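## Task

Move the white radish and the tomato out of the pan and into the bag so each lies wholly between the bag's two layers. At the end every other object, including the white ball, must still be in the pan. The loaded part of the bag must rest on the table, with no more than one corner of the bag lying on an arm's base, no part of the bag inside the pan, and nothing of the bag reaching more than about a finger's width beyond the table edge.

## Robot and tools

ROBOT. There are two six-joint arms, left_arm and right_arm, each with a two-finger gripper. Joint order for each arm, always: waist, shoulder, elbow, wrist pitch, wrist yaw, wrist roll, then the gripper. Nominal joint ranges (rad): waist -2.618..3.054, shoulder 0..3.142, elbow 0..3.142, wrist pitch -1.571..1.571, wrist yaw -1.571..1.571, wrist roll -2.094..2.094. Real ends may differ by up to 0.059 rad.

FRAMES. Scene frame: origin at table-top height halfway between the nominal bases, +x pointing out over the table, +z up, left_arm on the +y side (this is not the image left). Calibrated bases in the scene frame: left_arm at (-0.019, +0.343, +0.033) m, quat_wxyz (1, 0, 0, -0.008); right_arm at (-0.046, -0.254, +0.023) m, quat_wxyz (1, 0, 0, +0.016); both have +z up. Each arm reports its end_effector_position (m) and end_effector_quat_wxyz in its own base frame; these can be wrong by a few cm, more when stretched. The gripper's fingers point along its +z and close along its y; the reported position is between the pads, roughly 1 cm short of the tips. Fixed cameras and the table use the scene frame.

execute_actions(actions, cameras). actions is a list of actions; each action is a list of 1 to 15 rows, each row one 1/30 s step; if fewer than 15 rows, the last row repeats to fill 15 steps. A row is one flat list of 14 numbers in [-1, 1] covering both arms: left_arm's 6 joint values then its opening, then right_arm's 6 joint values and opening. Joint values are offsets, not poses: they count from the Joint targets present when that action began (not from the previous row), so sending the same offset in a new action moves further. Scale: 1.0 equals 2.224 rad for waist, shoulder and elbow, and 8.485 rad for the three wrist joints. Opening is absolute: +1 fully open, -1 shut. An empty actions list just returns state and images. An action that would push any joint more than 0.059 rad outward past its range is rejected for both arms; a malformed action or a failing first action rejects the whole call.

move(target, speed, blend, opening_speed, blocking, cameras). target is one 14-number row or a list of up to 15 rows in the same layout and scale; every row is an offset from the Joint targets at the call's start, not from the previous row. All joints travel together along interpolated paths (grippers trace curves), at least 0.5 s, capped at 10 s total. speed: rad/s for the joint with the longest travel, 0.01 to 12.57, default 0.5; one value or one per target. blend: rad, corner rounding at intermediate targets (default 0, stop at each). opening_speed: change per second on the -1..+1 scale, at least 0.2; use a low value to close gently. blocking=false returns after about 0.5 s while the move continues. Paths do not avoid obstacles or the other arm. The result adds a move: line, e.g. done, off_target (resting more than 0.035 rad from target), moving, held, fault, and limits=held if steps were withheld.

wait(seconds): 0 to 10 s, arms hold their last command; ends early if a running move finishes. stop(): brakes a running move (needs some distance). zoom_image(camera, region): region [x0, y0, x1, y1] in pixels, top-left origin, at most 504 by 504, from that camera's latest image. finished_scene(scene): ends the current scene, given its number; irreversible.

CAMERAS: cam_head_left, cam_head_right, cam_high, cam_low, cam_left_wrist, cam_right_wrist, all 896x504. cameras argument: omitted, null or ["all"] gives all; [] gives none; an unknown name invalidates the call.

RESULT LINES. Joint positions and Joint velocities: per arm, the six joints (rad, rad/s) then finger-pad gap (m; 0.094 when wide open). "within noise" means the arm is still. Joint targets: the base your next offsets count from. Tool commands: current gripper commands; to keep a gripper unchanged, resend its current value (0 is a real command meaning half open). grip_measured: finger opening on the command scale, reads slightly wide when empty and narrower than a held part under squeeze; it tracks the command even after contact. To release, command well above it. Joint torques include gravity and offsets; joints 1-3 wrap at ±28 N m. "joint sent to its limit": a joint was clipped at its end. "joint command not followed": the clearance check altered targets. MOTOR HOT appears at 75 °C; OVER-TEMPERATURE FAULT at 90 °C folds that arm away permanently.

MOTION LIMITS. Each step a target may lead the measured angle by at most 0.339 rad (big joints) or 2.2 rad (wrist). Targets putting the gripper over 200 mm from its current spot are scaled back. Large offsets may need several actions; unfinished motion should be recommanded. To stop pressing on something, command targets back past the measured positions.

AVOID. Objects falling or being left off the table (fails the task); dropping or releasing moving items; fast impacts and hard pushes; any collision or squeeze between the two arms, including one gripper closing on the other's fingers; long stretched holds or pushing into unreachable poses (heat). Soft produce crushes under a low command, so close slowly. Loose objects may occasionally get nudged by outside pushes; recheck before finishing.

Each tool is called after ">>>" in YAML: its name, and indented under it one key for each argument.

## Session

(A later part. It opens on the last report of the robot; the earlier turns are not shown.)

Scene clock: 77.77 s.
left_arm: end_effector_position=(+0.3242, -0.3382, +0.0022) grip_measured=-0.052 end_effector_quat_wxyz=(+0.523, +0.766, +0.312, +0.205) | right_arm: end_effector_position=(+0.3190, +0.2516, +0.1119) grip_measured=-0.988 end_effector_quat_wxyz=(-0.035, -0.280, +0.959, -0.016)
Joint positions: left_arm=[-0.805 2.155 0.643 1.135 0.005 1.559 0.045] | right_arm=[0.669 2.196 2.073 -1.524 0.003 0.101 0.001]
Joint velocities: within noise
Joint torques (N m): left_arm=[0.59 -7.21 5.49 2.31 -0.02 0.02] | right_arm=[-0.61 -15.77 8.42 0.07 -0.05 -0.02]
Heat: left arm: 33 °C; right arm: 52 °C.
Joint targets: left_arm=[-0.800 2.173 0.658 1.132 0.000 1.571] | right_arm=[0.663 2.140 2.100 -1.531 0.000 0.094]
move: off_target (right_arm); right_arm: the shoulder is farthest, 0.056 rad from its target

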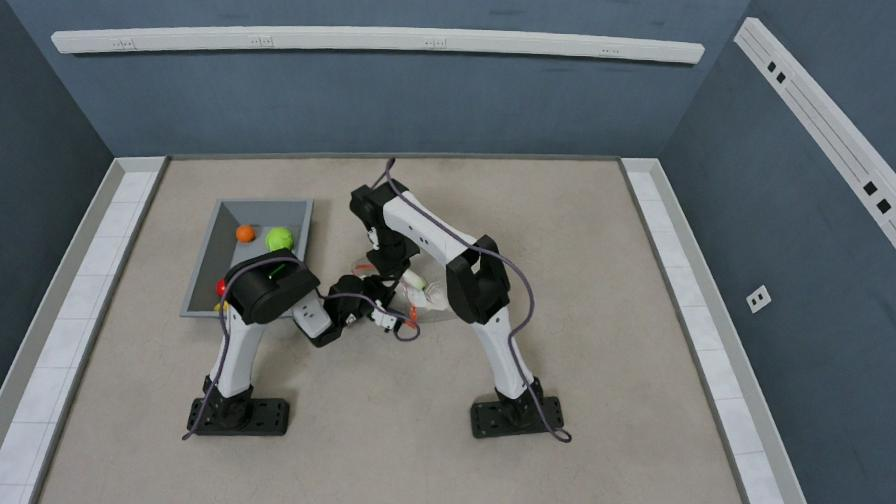

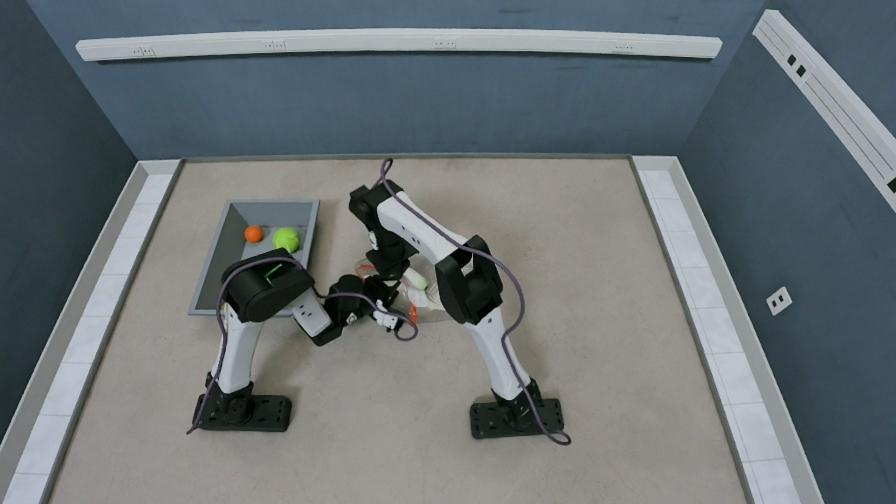

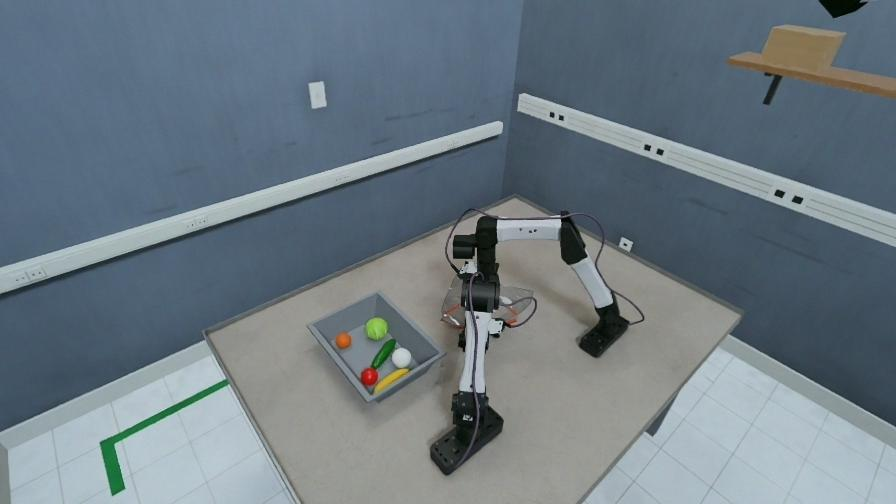

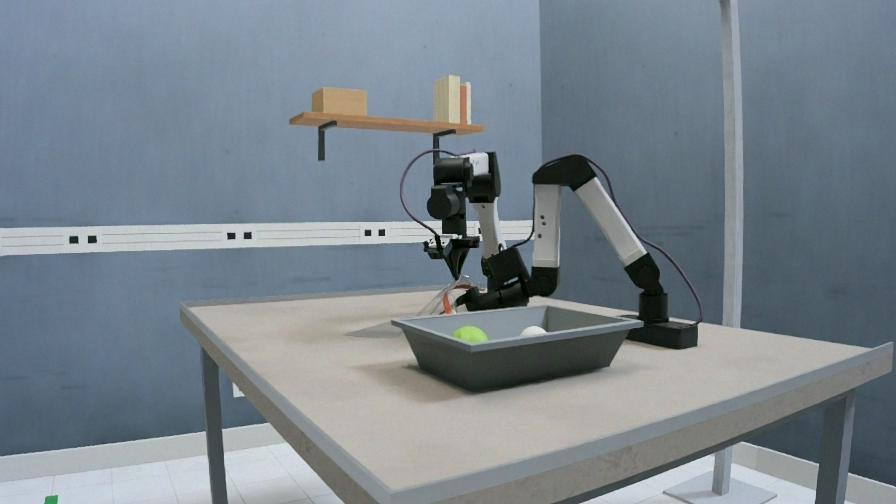

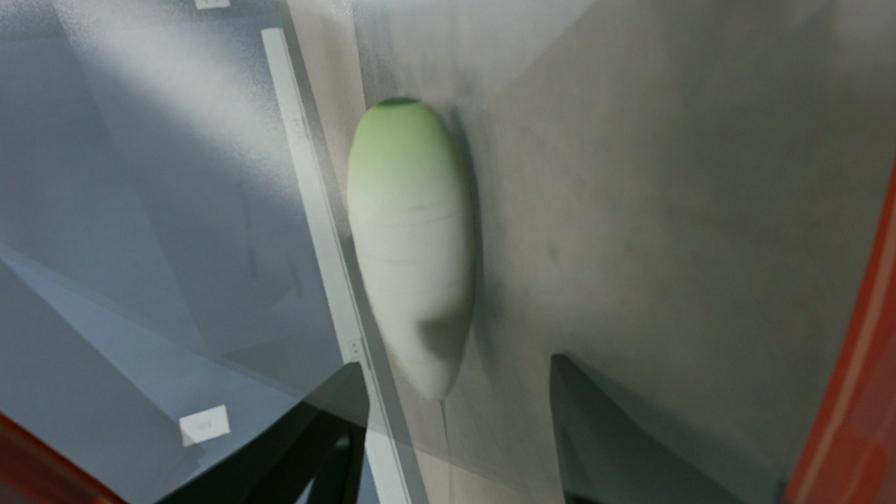

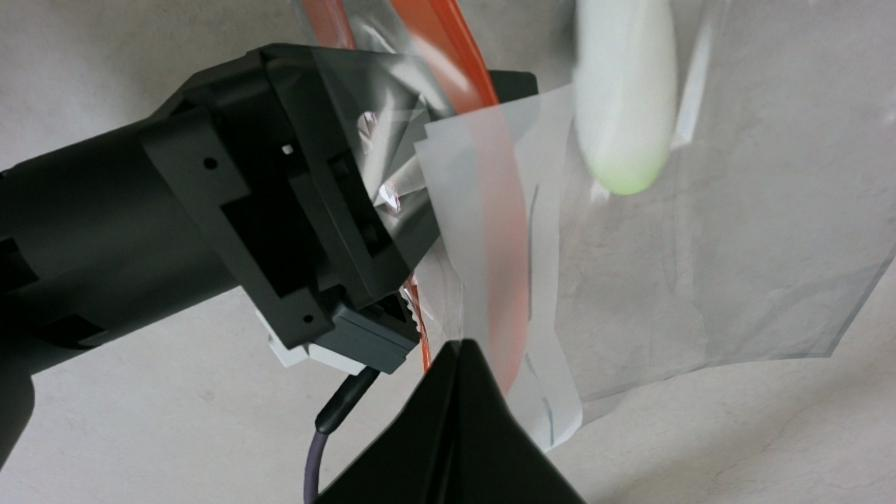

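>>> move:
  target:
    - [0,-0.0571,-0.0027,-0.0143,0,0,-0.1,0,0,0,0,0,0,-1]
    - [0,-0.1709,-0.2055,0.009,0,0,-0.1,0,0,0,0,0,0,-1]
    - [0,-0.576,-0.0764,-0.131,0,0,-0.1,0,0,0,0,0,0,-1]
  speed: [0.3,0.3,0.9]
  blend: 0.05

>>> zoom_image:
  camera: "cam_head_left"
  region: [330, 180, 530, 360]

>>> move:
  target:
    - [0.4775,0,0,0,0,-0.1522,0.4,0,0,0,0,0,0,-1]
    - [0.4775,0.4143,0.3637,-0.1267,0,-0.1522,0.4,0,0,0,0,0,0,-1]
  speed: 0.9
  cameras: ["cam_low","cam_left_wrist","cam_right_wrist"]

Scene clock: 83.23 s.
left_arm: end_effector_position=(+0.2284, -0.2387, +0.1798) grip_measured=-0.098 end_effector_quat_wxyz=(+0.519, +0.769, +0.313, +0.203) | right_arm: end_effector_position=(+0.3190, +0.2516, +0.1119) grip_measured=-0.988 end_effector_quat_wxyz=(-0.035, -0.280, +0.959, -0.016)
Joint positions: left_arm=[-0.805 0.895 0.469 0.038 0.005 1.559 0.042] | right_arm=[0.669 2.196 2.073 -1.524 0.003 0.101 0.001]
Joint velocities: within noise
Joint torques (N m): left_arm=[0.61 -2.03 10.44 2.15 -0.03 0] | right_arm=[-0.62 -15.77 8.42 0.08 -0.05 -0.02]
Heat: left arm: 33 °C; right arm: 54 °C.
Joint targets: left_arm=[-0.800 0.892 0.488 0.020 0.000 1.571] | right_arm=[0.663 2.140 2.100 -1.530 0.000 0.094]
move: off_target (right_arm); right_arm: the shoulder is farthest, 0.056 rad from its target

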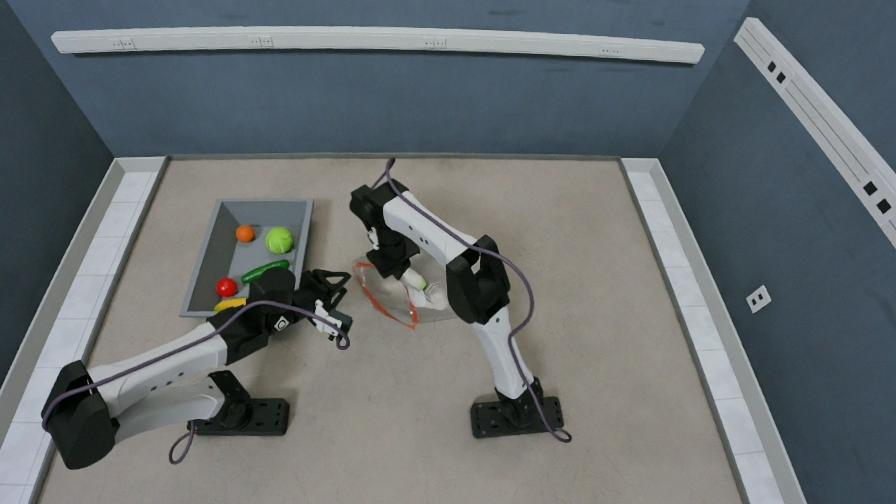

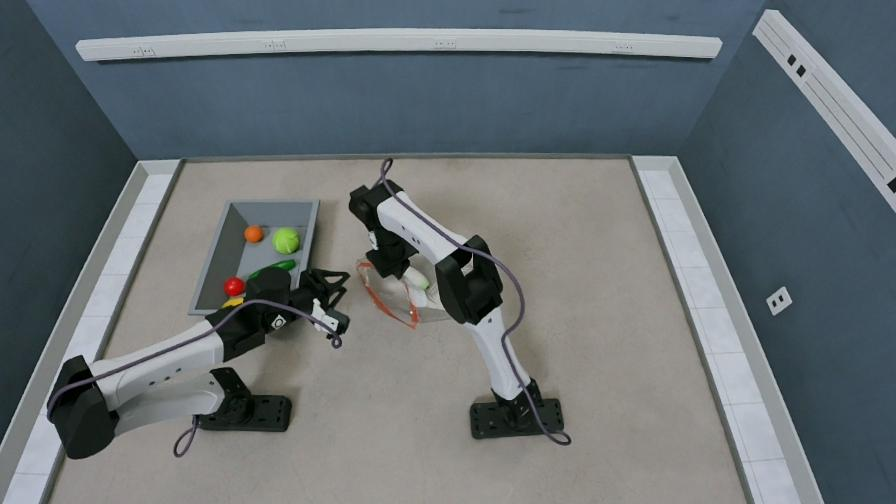

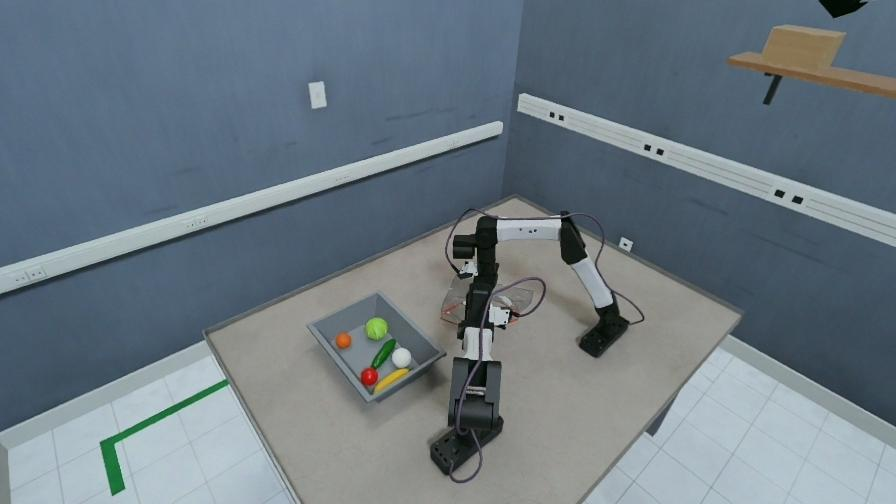

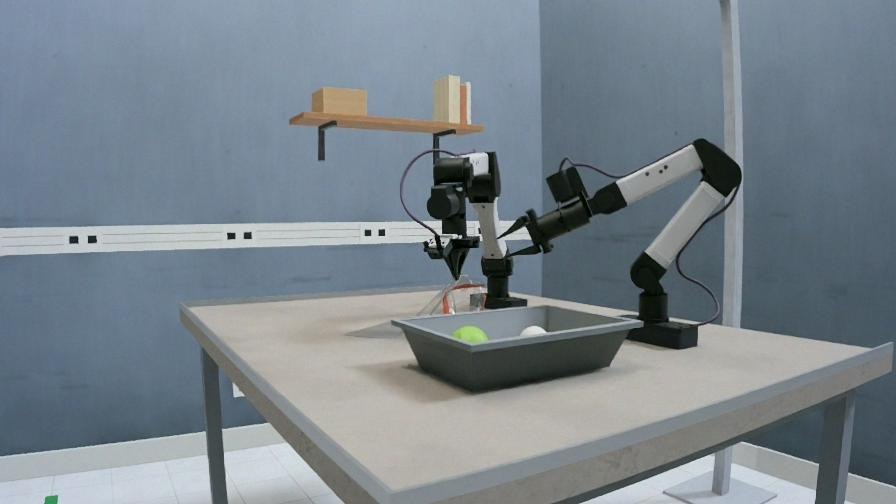

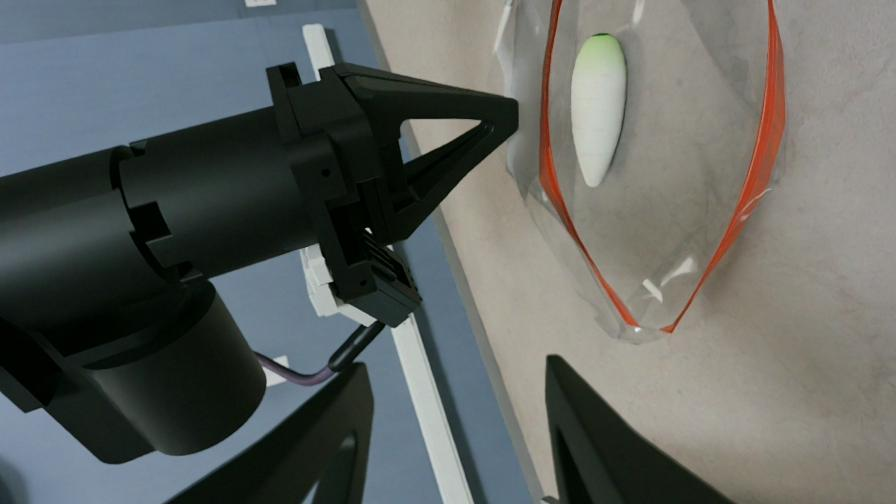

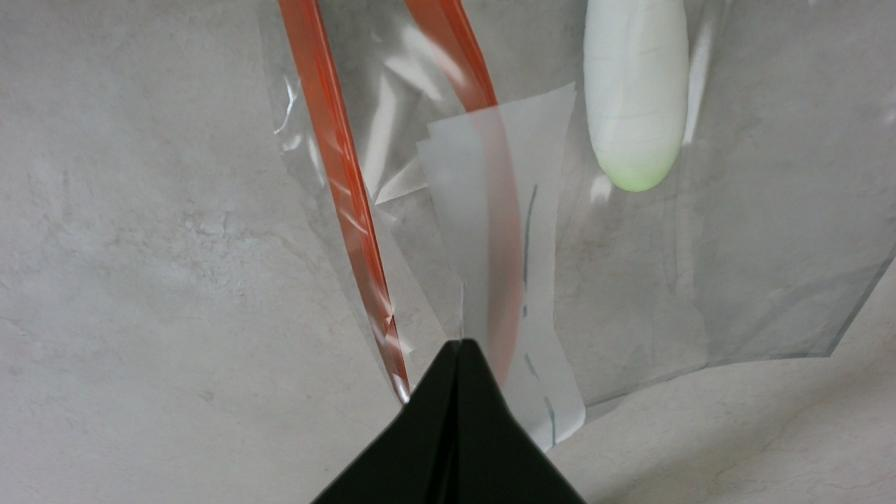

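Scaled by 2.520 from the camera's 896x504 image, which has a finer 1280x720 frame.

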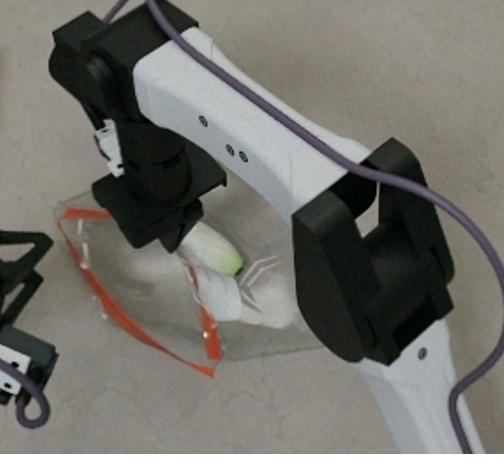

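Scene clock: 86.93 s.
left_arm: end_effector_position=(+0.3129, +0.0813, +0.0540) grip_measured=+0.398 end_effector_quat_wxyz=(+0.003, +0.017, +1.000, -0.002) | right_arm: end_effector_position=(+0.3190, +0.2516, +0.1119) grip_measured=-0.988 end_effector_quat_wxyz=(-0.035, -0.280, +0.959, -0.016)
Joint positions: left_arm=[0.257 1.801 1.276 -1.042 0.004 0.291 0.066] | right_arm=[0.669 2.196 2.073 -1.524 0.003 0.101 0.001]
Joint velocities: within noise
Joint torques (N m): left_arm=[0.68 -6.99 8.66 0.27 -0.01 -0.15] | right_arm=[-0.61 -15.77 8.4 0.07 -0.05 -0.02]
Heat: left arm: 33 °C; right arm: 54 °C.
Joint targets: left_arm=[0.263 1.813 1.297 -1.055 0.000 0.279] | right_arm=[0.663 2.140 2.100 -1.530 0.000 0.094]
move: off_target (right_arm); right_arm: the shoulder is farthest, 0.056 rad from its target
Images, in order (width x height): cam_low 896x504, cam_left_wrist 896x504, cam_right_wrist 896x504.

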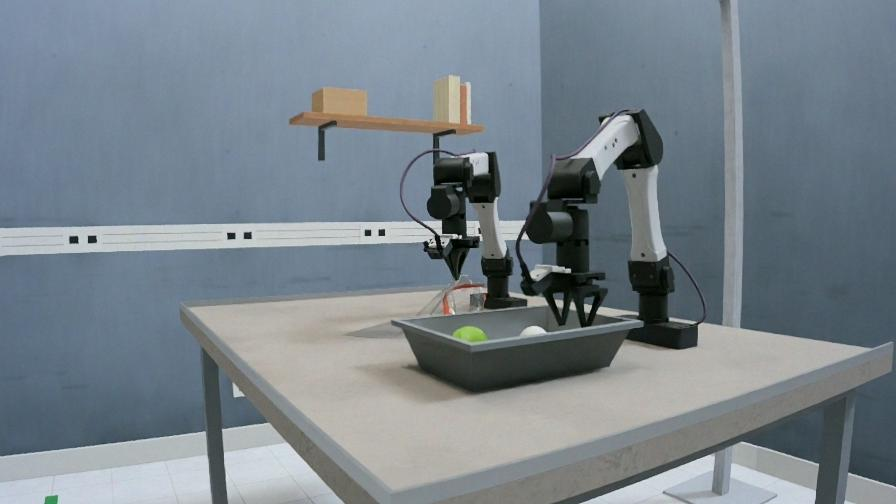

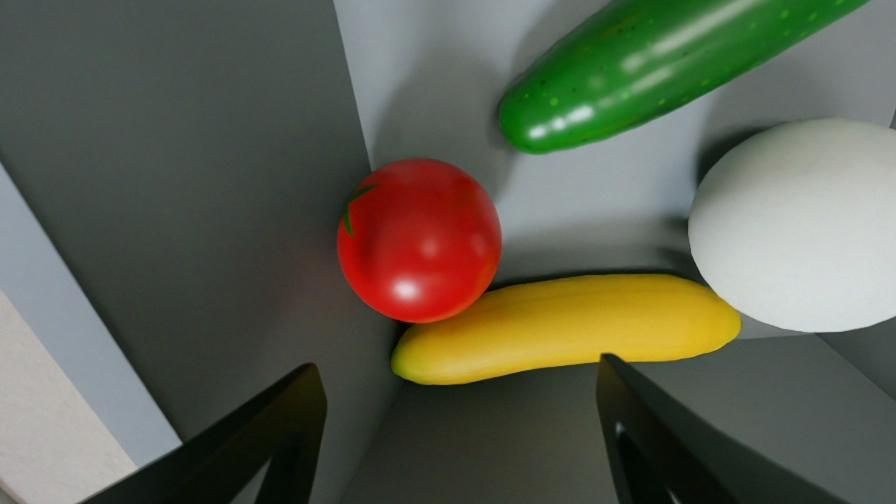

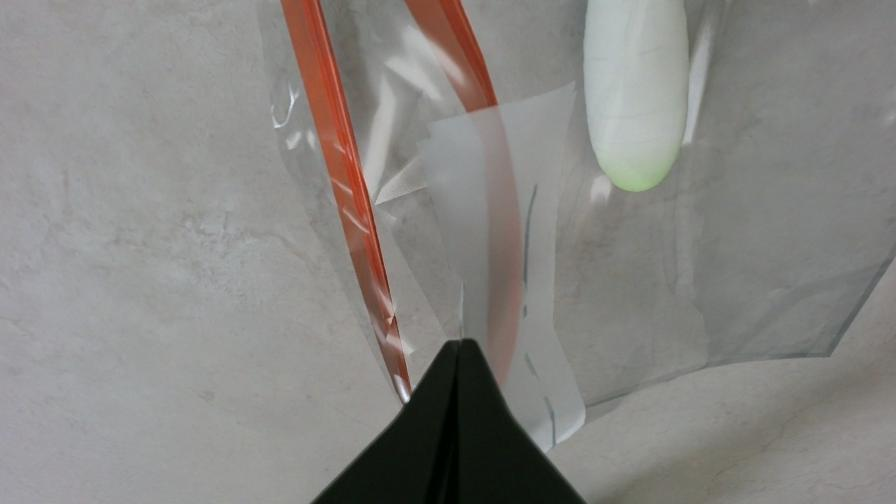

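>>> move:
  target:
    - [0.0126,0,0,0,0,0.0033,0.53,0,0,0,0,0,0,-1]
    - [0.0126,0.0335,-0.0562,0.0235,0,0.0033,0.53,0,0,0,0,0,0,-1]
  speed: 0.15
  cameras: ["cam_left_wrist"]

Scene clock: 89.93 s.
left_arm: end_effector_position=(+0.3138, +0.0909, +0.0116) grip_measured=+0.528 end_effector_quat_wxyz=(+0.004, +0.005, +1.000, -0.001) | right_arm: end_effector_position=(+0.3190, +0.2516, +0.1119) grip_measured=-0.988 end_effector_quat_wxyz=(-0.035, -0.280, +0.959, -0.016)
Joint positions: left_arm=[0.285 1.868 1.183 -0.879 0.005 0.295 0.072] | right_arm=[0.669 2.196 2.073 -1.524 0.003 0.101 0.001]
Joint velocities: within noise
Joint torques (N m): left_arm=[0.64 -6.68 5.24 0.68 -0.02 0.07] | right_arm=[-0.61 -15.8 8.42 0.07 -0.05 -0.02]
Heat: left arm: 32 °C; right arm: 55 °C.
Joint targets: left_arm=[0.290 1.888 1.172 -0.856 0.000 0.307] | right_arm=[0.663 2.140 2.100 -1.530 0.000 0.095]
move: off_target (right_arm); right_arm: the shoulder is farthest, 0.056 rad from its target
Images, in order (width x height): cam_left_wrist 896x504.

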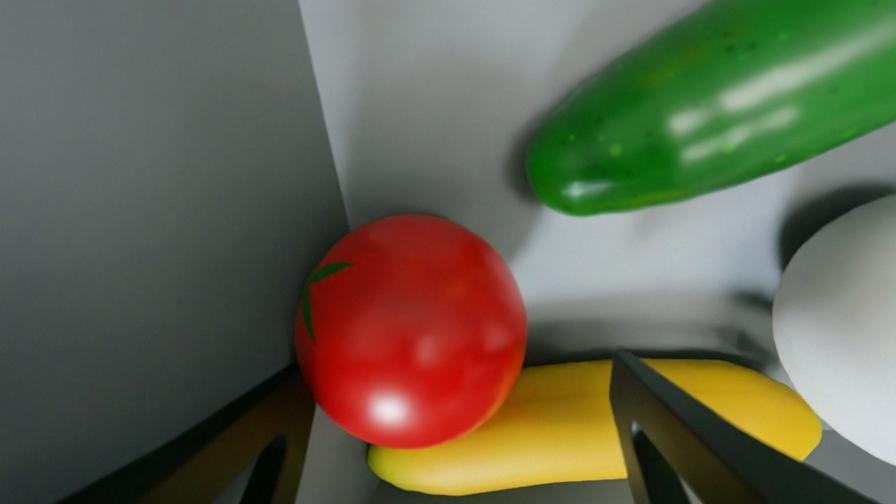

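>>> move:
  target:
    - [0.0075,0.004,0.004,0,0,0.0018,0.6,0,0,0,0,0,0,-1]
    - [0.0075,0.0125,-0.014,0.0068,0,0.0018,0.6,0,0,0,0,0,0,-1]
  speed: 0.1
  cameras: ["cam_left_wrist"]

Scene clock: 92.17 s.
left_arm: end_effector_position=(+0.3131, +0.0941, -0.0036) grip_measured=+0.598 end_effector_quat_wxyz=(+0.005, +0.008, +1.000, -0.002) | right_arm: end_effector_position=(+0.3190, +0.2516, +0.1119) grip_measured=-0.988 end_effector_quat_wxyz=(-0.035, -0.280, +0.959, -0.016)
Joint positions: left_arm=[0.295 1.895 1.152 -0.82 0.006 0.311 0.075] | right_arm=[0.669 2.196 2.073 -1.524 0.003 0.101 0.001]
Joint velocities: within noise
Joint torques (N m): left_arm=[1.14 -6.69 5.07 0.65 -0.02 0.06] | right_arm=[-0.61 -15.79 8.4 0.08 -0.05 -0.02]
Heat: left arm: 32 °C; right arm: 56 °C.
Joint targets: left_arm=[0.307 1.916 1.141 -0.798 0.000 0.323] | right_arm=[0.663 2.140 2.100 -1.530 0.000 0.095]
move: off_target (right_arm); right_arm: the shoulder is farthest, 0.056 rad from its target
Images, in order (width x height): cam_left_wrist 896x504.

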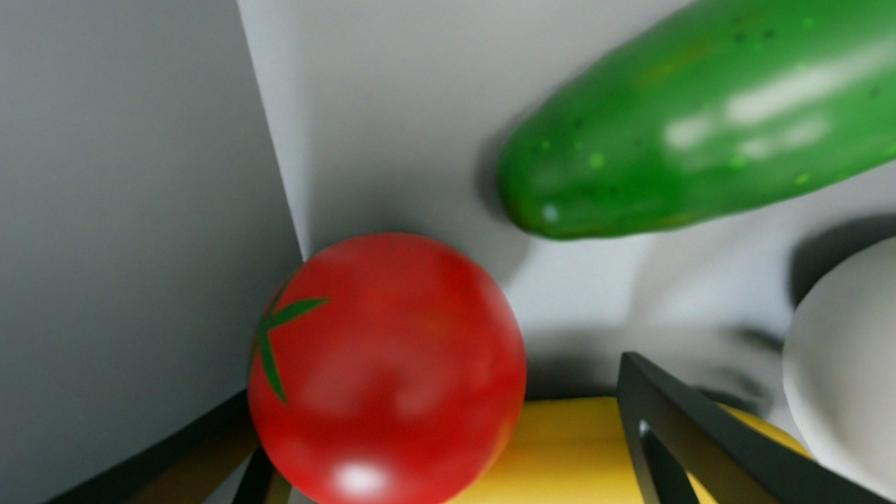

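>>> move:
  target: [-0.003,0,0,0,0,0,-0.05,0,0,0,0,0,0,-1]
  speed: 0.1
  opening_speed: 0.3
  cameras: ["cam_left_wrist"]

Scene clock: 94.73 s.
left_arm: end_effector_position=(+0.3158, +0.0957, -0.0038) grip_measured=-0.041 end_effector_quat_wxyz=(+0.011, +0.007, +1.000, +0.000) | right_arm: end_effector_position=(+0.3190, +0.2516, +0.1119) grip_measured=-0.988 end_effector_quat_wxyz=(-0.035, -0.280, +0.959, -0.016)
Joint positions: left_arm=[0.297 1.895 1.151 -0.807 0.006 0.311 0.045] | right_arm=[0.669 2.196 2.073 -1.524 0.003 0.101 0.001]
Joint velocities: within noise
Joint torques (N m): left_arm=[0.42 -6.8 5.16 0.56 -0.01 0.06] | right_arm=[-0.59 -15.79 8.42 0.07 -0.05 -0.02]
Heat: left arm: 31 °C; right arm: 56 °C.
Joint targets: left_arm=[0.301 1.916 1.141 -0.798 0.000 0.323] | right_arm=[0.663 2.140 2.100 -1.530 0.000 0.095]
move: off_target (right_arm); right_arm: the shoulder is farthest, 0.056 rad from its target
Images, in order (width x height): cam_left_wrist 896x504.

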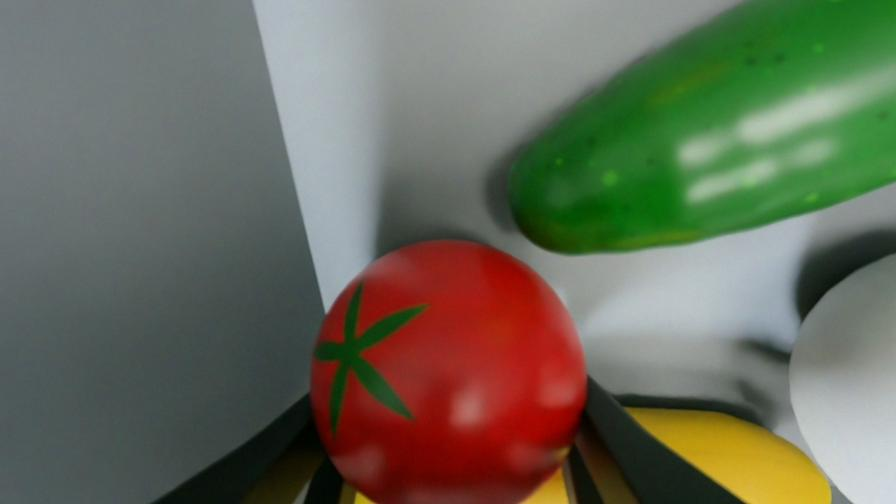

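>>> move:
  target:
    - [0,0,0,0,0,0,-0.25,0,0,0,0,0,0,-1]
    - [0,-0.03,0.184,-0.0556,0,0,-0.25,0,0,0,0,0,0,-1]
  speed: 0.3
  cameras: ["cam_high","cam_low","cam_left_wrist"]

Scene clock: 98.40 s.
left_arm: end_effector_position=(+0.3280, +0.0994, +0.0943) grip_measured=-0.136 end_effector_quat_wxyz=(-0.012, +0.007, +1.000, -0.007) | right_arm: end_effector_position=(+0.3190, +0.2516, +0.1119) grip_measured=-0.988 end_effector_quat_wxyz=(-0.035, -0.280, +0.959, -0.016)
Joint positions: left_arm=[0.297 1.873 1.532 -1.258 0.006 0.311 0.041] | right_arm=[0.669 2.196 2.073 -1.524 0.003 0.101 0.001]
Joint velocities: within noise
Joint torques (N m): left_arm=[0.46 -10.63 8.65 0.17 -0.02 0.07] | right_arm=[-0.61 -15.77 8.43 0.08 -0.05 -0.02]
Heat: left arm: 31 °C; right arm: 57 °C.
Joint targets: left_arm=[0.301 1.849 1.550 -1.270 0.000 0.323] | right_arm=[0.663 2.140 2.100 -1.530 0.000 0.095]
move: off_target (right_arm); right_arm: the shoulder is farthest, 0.056 rad from its target
Images, in order (width x height): cam_high 896x504, cam_low 896x504, cam_left_wrist 896x504.

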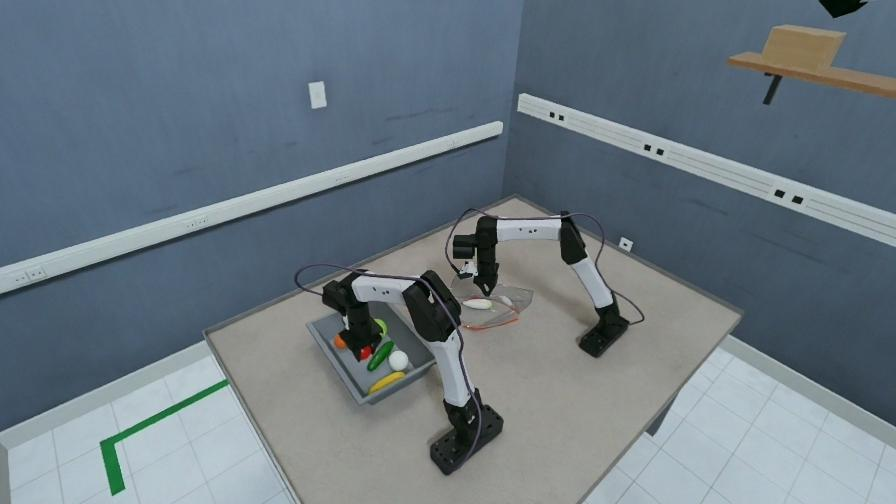

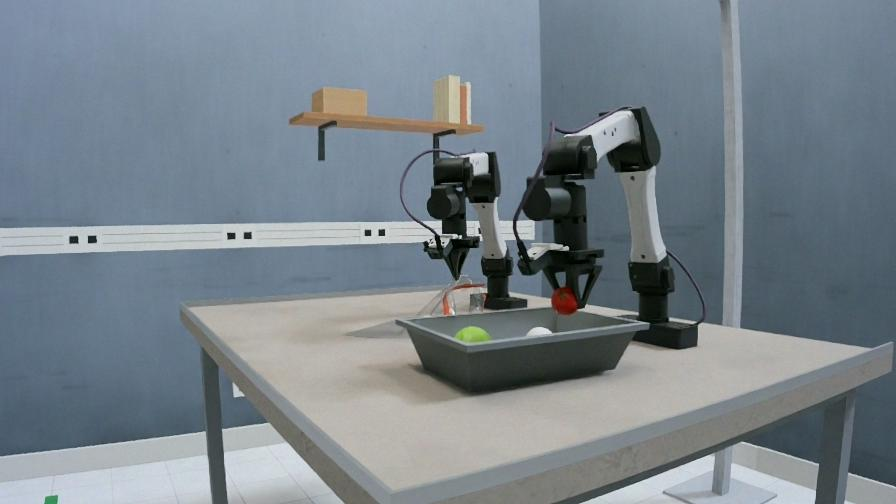

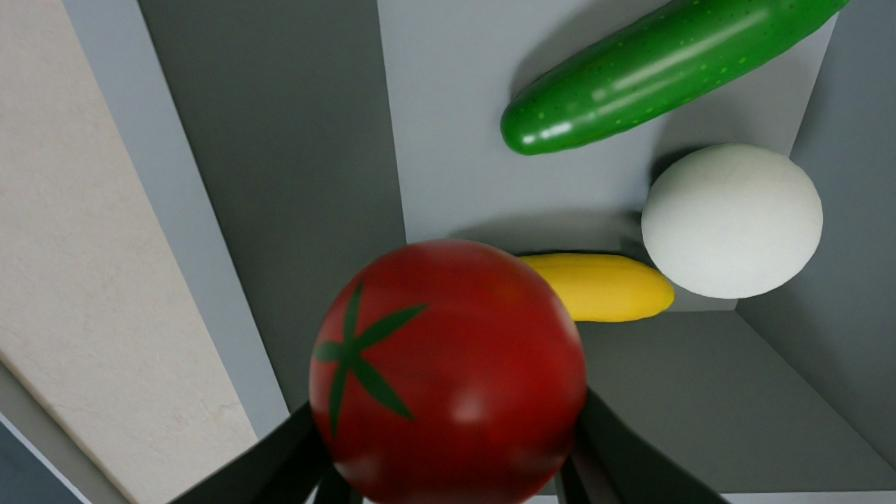

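>>> move:
  target:
    - [0,-0.4303,-0.4775,0.152,0,0,-0.25,0,0,0,0,0,0,-1]
    - [-0.495,-0.4303,-0.4775,0.152,0,0.1471,-0.25,0,0,0,0,0,0,-1]
    - [-0.495,-0.0252,-0.6066,0.2921,0,0.1471,-0.25,0,0,0,0,0,0,-1]
  speed: [0.9,0.9,0.5]
  cameras: ["cam_low","cam_left_wrist","cam_right_wrist"]

Scene clock: 105.33 s.
left_arm: end_effector_position=(+0.2542, -0.2596, +0.0368) grip_measured=-0.136 end_effector_quat_wxyz=(+0.523, +0.763, +0.316, +0.209) | right_arm: end_effector_position=(+0.3190, +0.2516, +0.1119) grip_measured=-0.988 end_effector_quat_wxyz=(-0.035, -0.280, +0.959, -0.016)
Joint positions: left_arm=[-0.794 1.782 0.207 1.201 0.003 1.559 0.041] | right_arm=[0.669 2.196 2.073 -1.524 0.003 0.101 0.001]
Joint velocities: within noise
Joint torques (N m): left_arm=[-0.27 -4.25 2.96 2.42 -0.01 0.01] | right_arm=[-0.61 -15.8 8.42 0.07 -0.06 -0.02]
Heat: left arm: 32 °C; right arm: 58 °C.
Joint targets: left_arm=[-0.801 1.793 0.201 1.209 0.000 1.570] | right_arm=[0.663 2.140 2.100 -1.530 0.000 0.095]
move: off_target (right_arm); right_arm: the shoulder is farthest, 0.056 rad from its target
Images, in order (width x height): cam_low 896x504, cam_left_wrist 896x504, cam_right_wrist 896x504.

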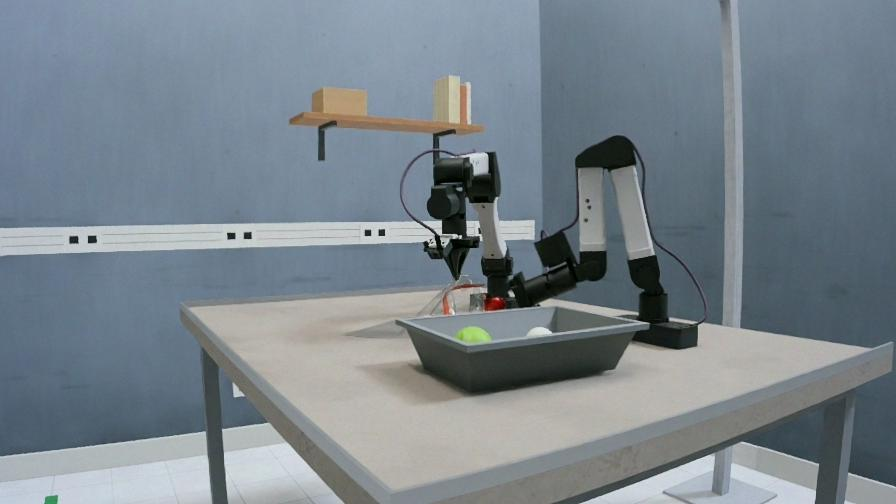

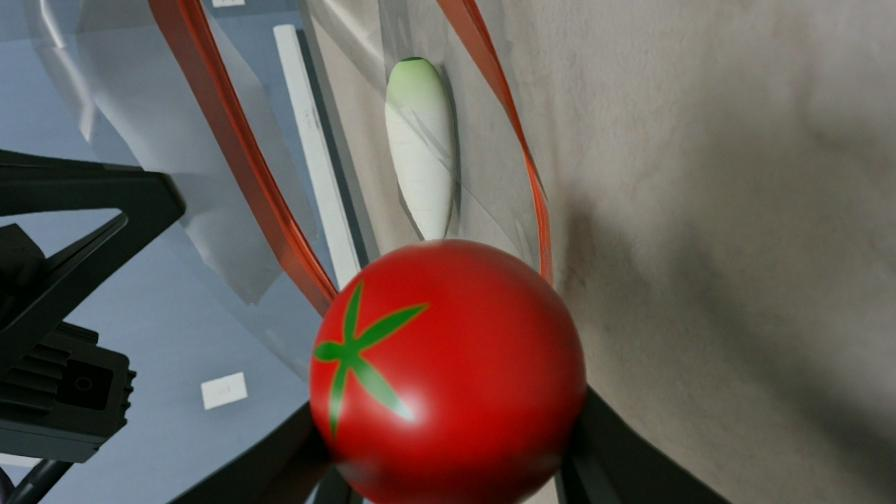

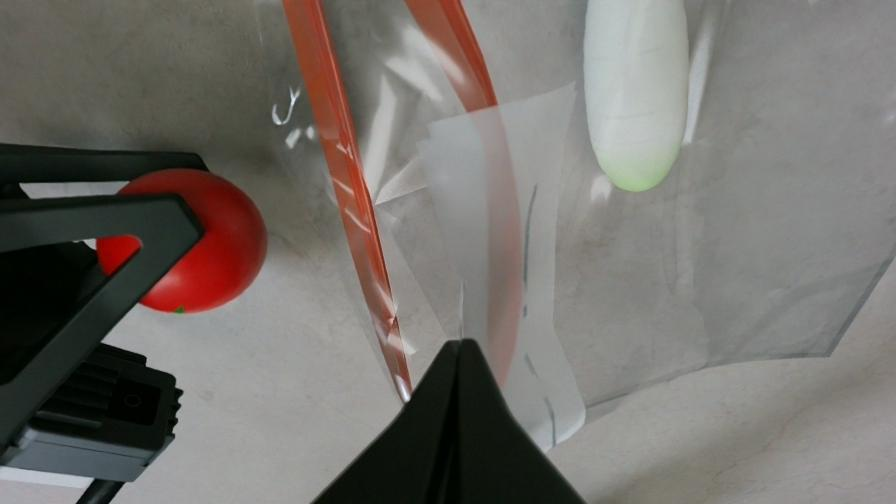

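>>> move:
  target:
    - [0,0.1138,0.2028,-0.0233,0,0,-0.25,0,0,0,0,0,0,-1]
    - [0,0.1588,0.2048,-0.012,0,0,-0.25,0,0,0,0,0,0,-1]
  speed: [0.25,0.1]
  cameras: ["cam_low","cam_left_wrist","cam_right_wrist"]

Scene clock: 108.97 s.
left_arm: end_effector_position=(+0.3265, -0.3333, +0.0046) grip_measured=-0.136 end_effector_quat_wxyz=(+0.517, +0.768, +0.318, +0.206) | right_arm: end_effector_position=(+0.3190, +0.2516, +0.1119) grip_measured=-0.988 end_effector_quat_wxyz=(-0.035, -0.280, +0.959, -0.016)
Joint positions: left_arm=[-0.794 2.128 0.638 1.1 0.003 1.559 0.041] | right_arm=[0.669 2.196 2.073 -1.524 0.003 0.101 0.001]
Joint velocities: within noise
Joint torques (N m): left_arm=[-0.28 -7.13 5.98 2.44 0 0.01] | right_arm=[-0.59 -15.77 8.42 0.07 -0.05 -0.02]
Heat: left arm: 33 °C; right arm: 58 °C.
Joint targets: left_arm=[-0.801 2.146 0.657 1.107 0.000 1.570] | right_arm=[0.663 2.140 2.100 -1.530 0.000 0.095]
move: off_target (right_arm); right_arm: the shoulder is farthest, 0.056 rad from its target
Images, in order (width x height): cam_low 896x504, cam_left_wrist 896x504, cam_right_wrist 896x504.

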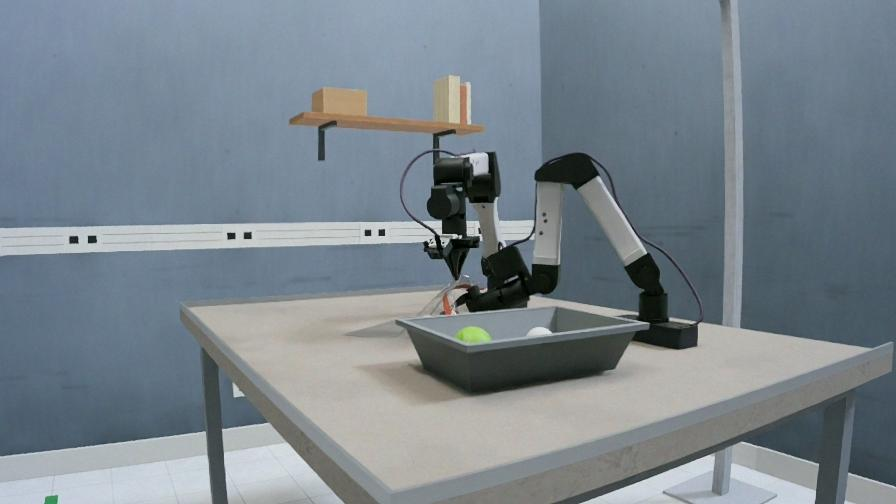

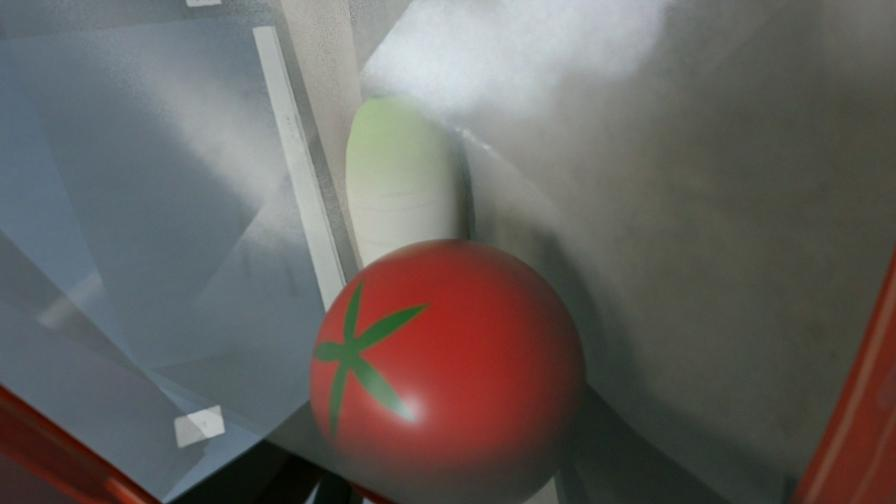

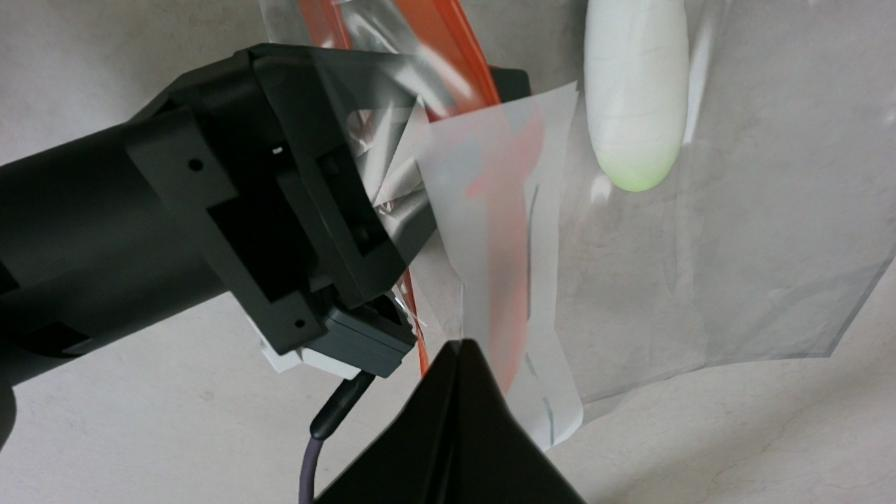

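>>> move:
  target:
    - [0,0.0292,0.049,-0.0054,0,0,-0.25,0,0,0,0,0,0,-1]
    - [0,0.0292,0.049,-0.0054,0,0,0.25,0,0,0,0,0,0,-1]
  speed: 0.12
  opening_speed: 0.4
  cameras: ["cam_low","cam_left_wrist","cam_right_wrist"]

Scene clock: 112.10 s.
left_arm: end_effector_position=(+0.3475, -0.3547, +0.0092) grip_measured=+0.248 end_effector_quat_wxyz=(+0.532, +0.757, +0.314, +0.213) | right_arm: end_effector_position=(+0.3190, +0.2516, +0.1119) grip_measured=-0.988 end_effector_quat_wxyz=(-0.035, -0.280, +0.959, -0.016)
Joint positions: left_arm=[-0.794 2.191 0.754 1.086 0.003 1.559 0.059] | right_arm=[0.669 2.196 2.073 -1.524 0.003 0.101 0.001]
Joint velocities: within noise
Joint torques (N m): left_arm=[-0.23 -7.71 5.6 2.08 0 0.01] | right_arm=[-0.59 -15.77 8.43 0.07 -0.05 -0.02]
Heat: left arm: 33 °C; right arm: 59 °C.
Joint targets: left_arm=[-0.801 2.211 0.765 1.061 0.000 1.571] | right_arm=[0.663 2.140 2.100 -1.530 0.000 0.095]
move: off_target (right_arm); right_arm: the shoulder is farthest, 0.056 rad from its target
Images, in order (width x height): cam_low 896x504, cam_left_wrist 896x504, cam_right_wrist 896x504.

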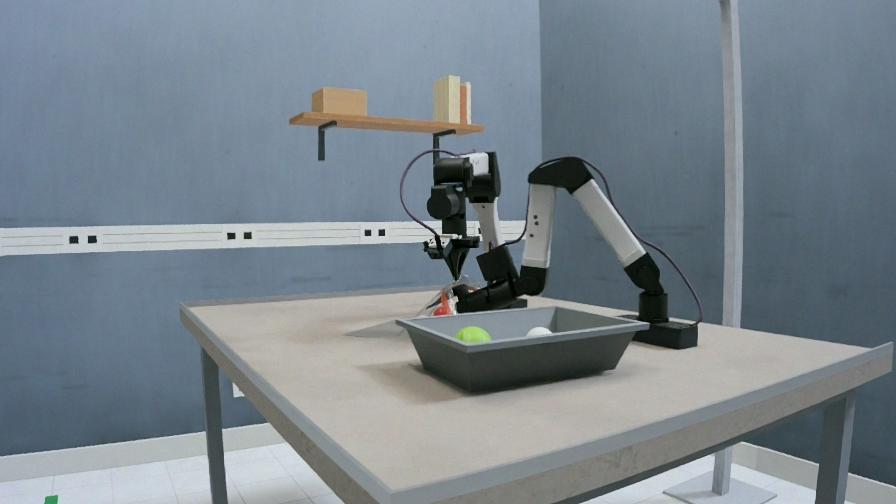

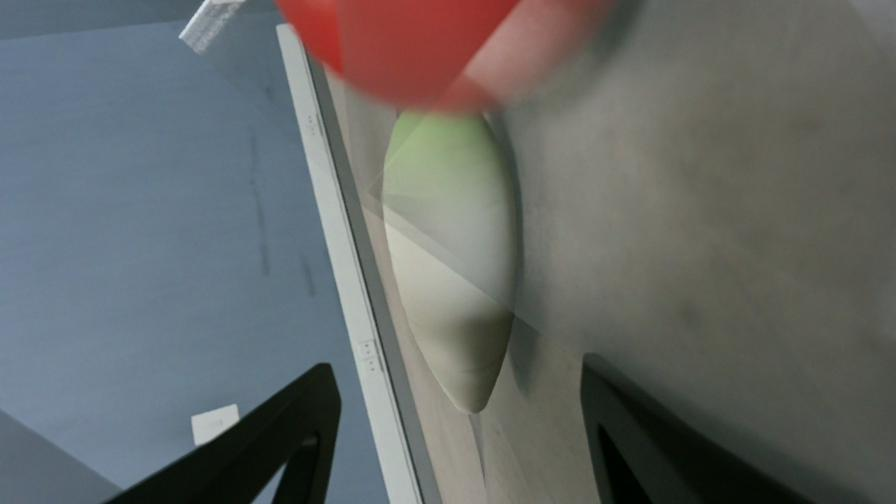

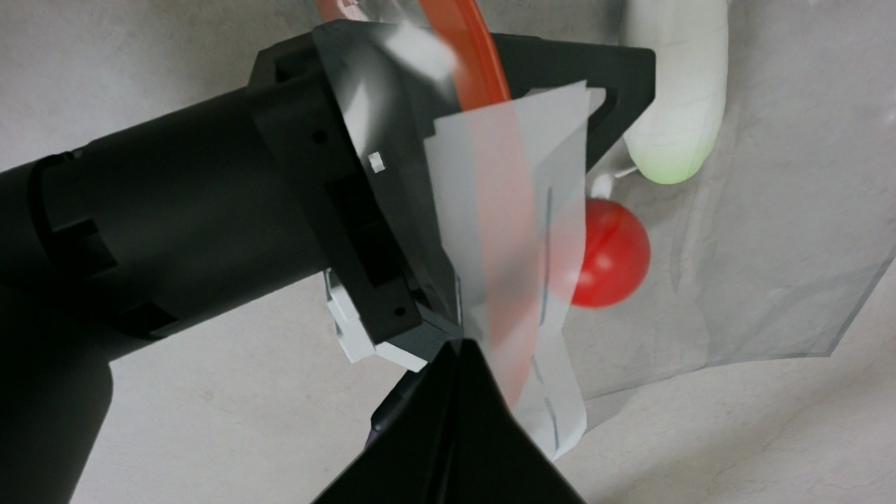

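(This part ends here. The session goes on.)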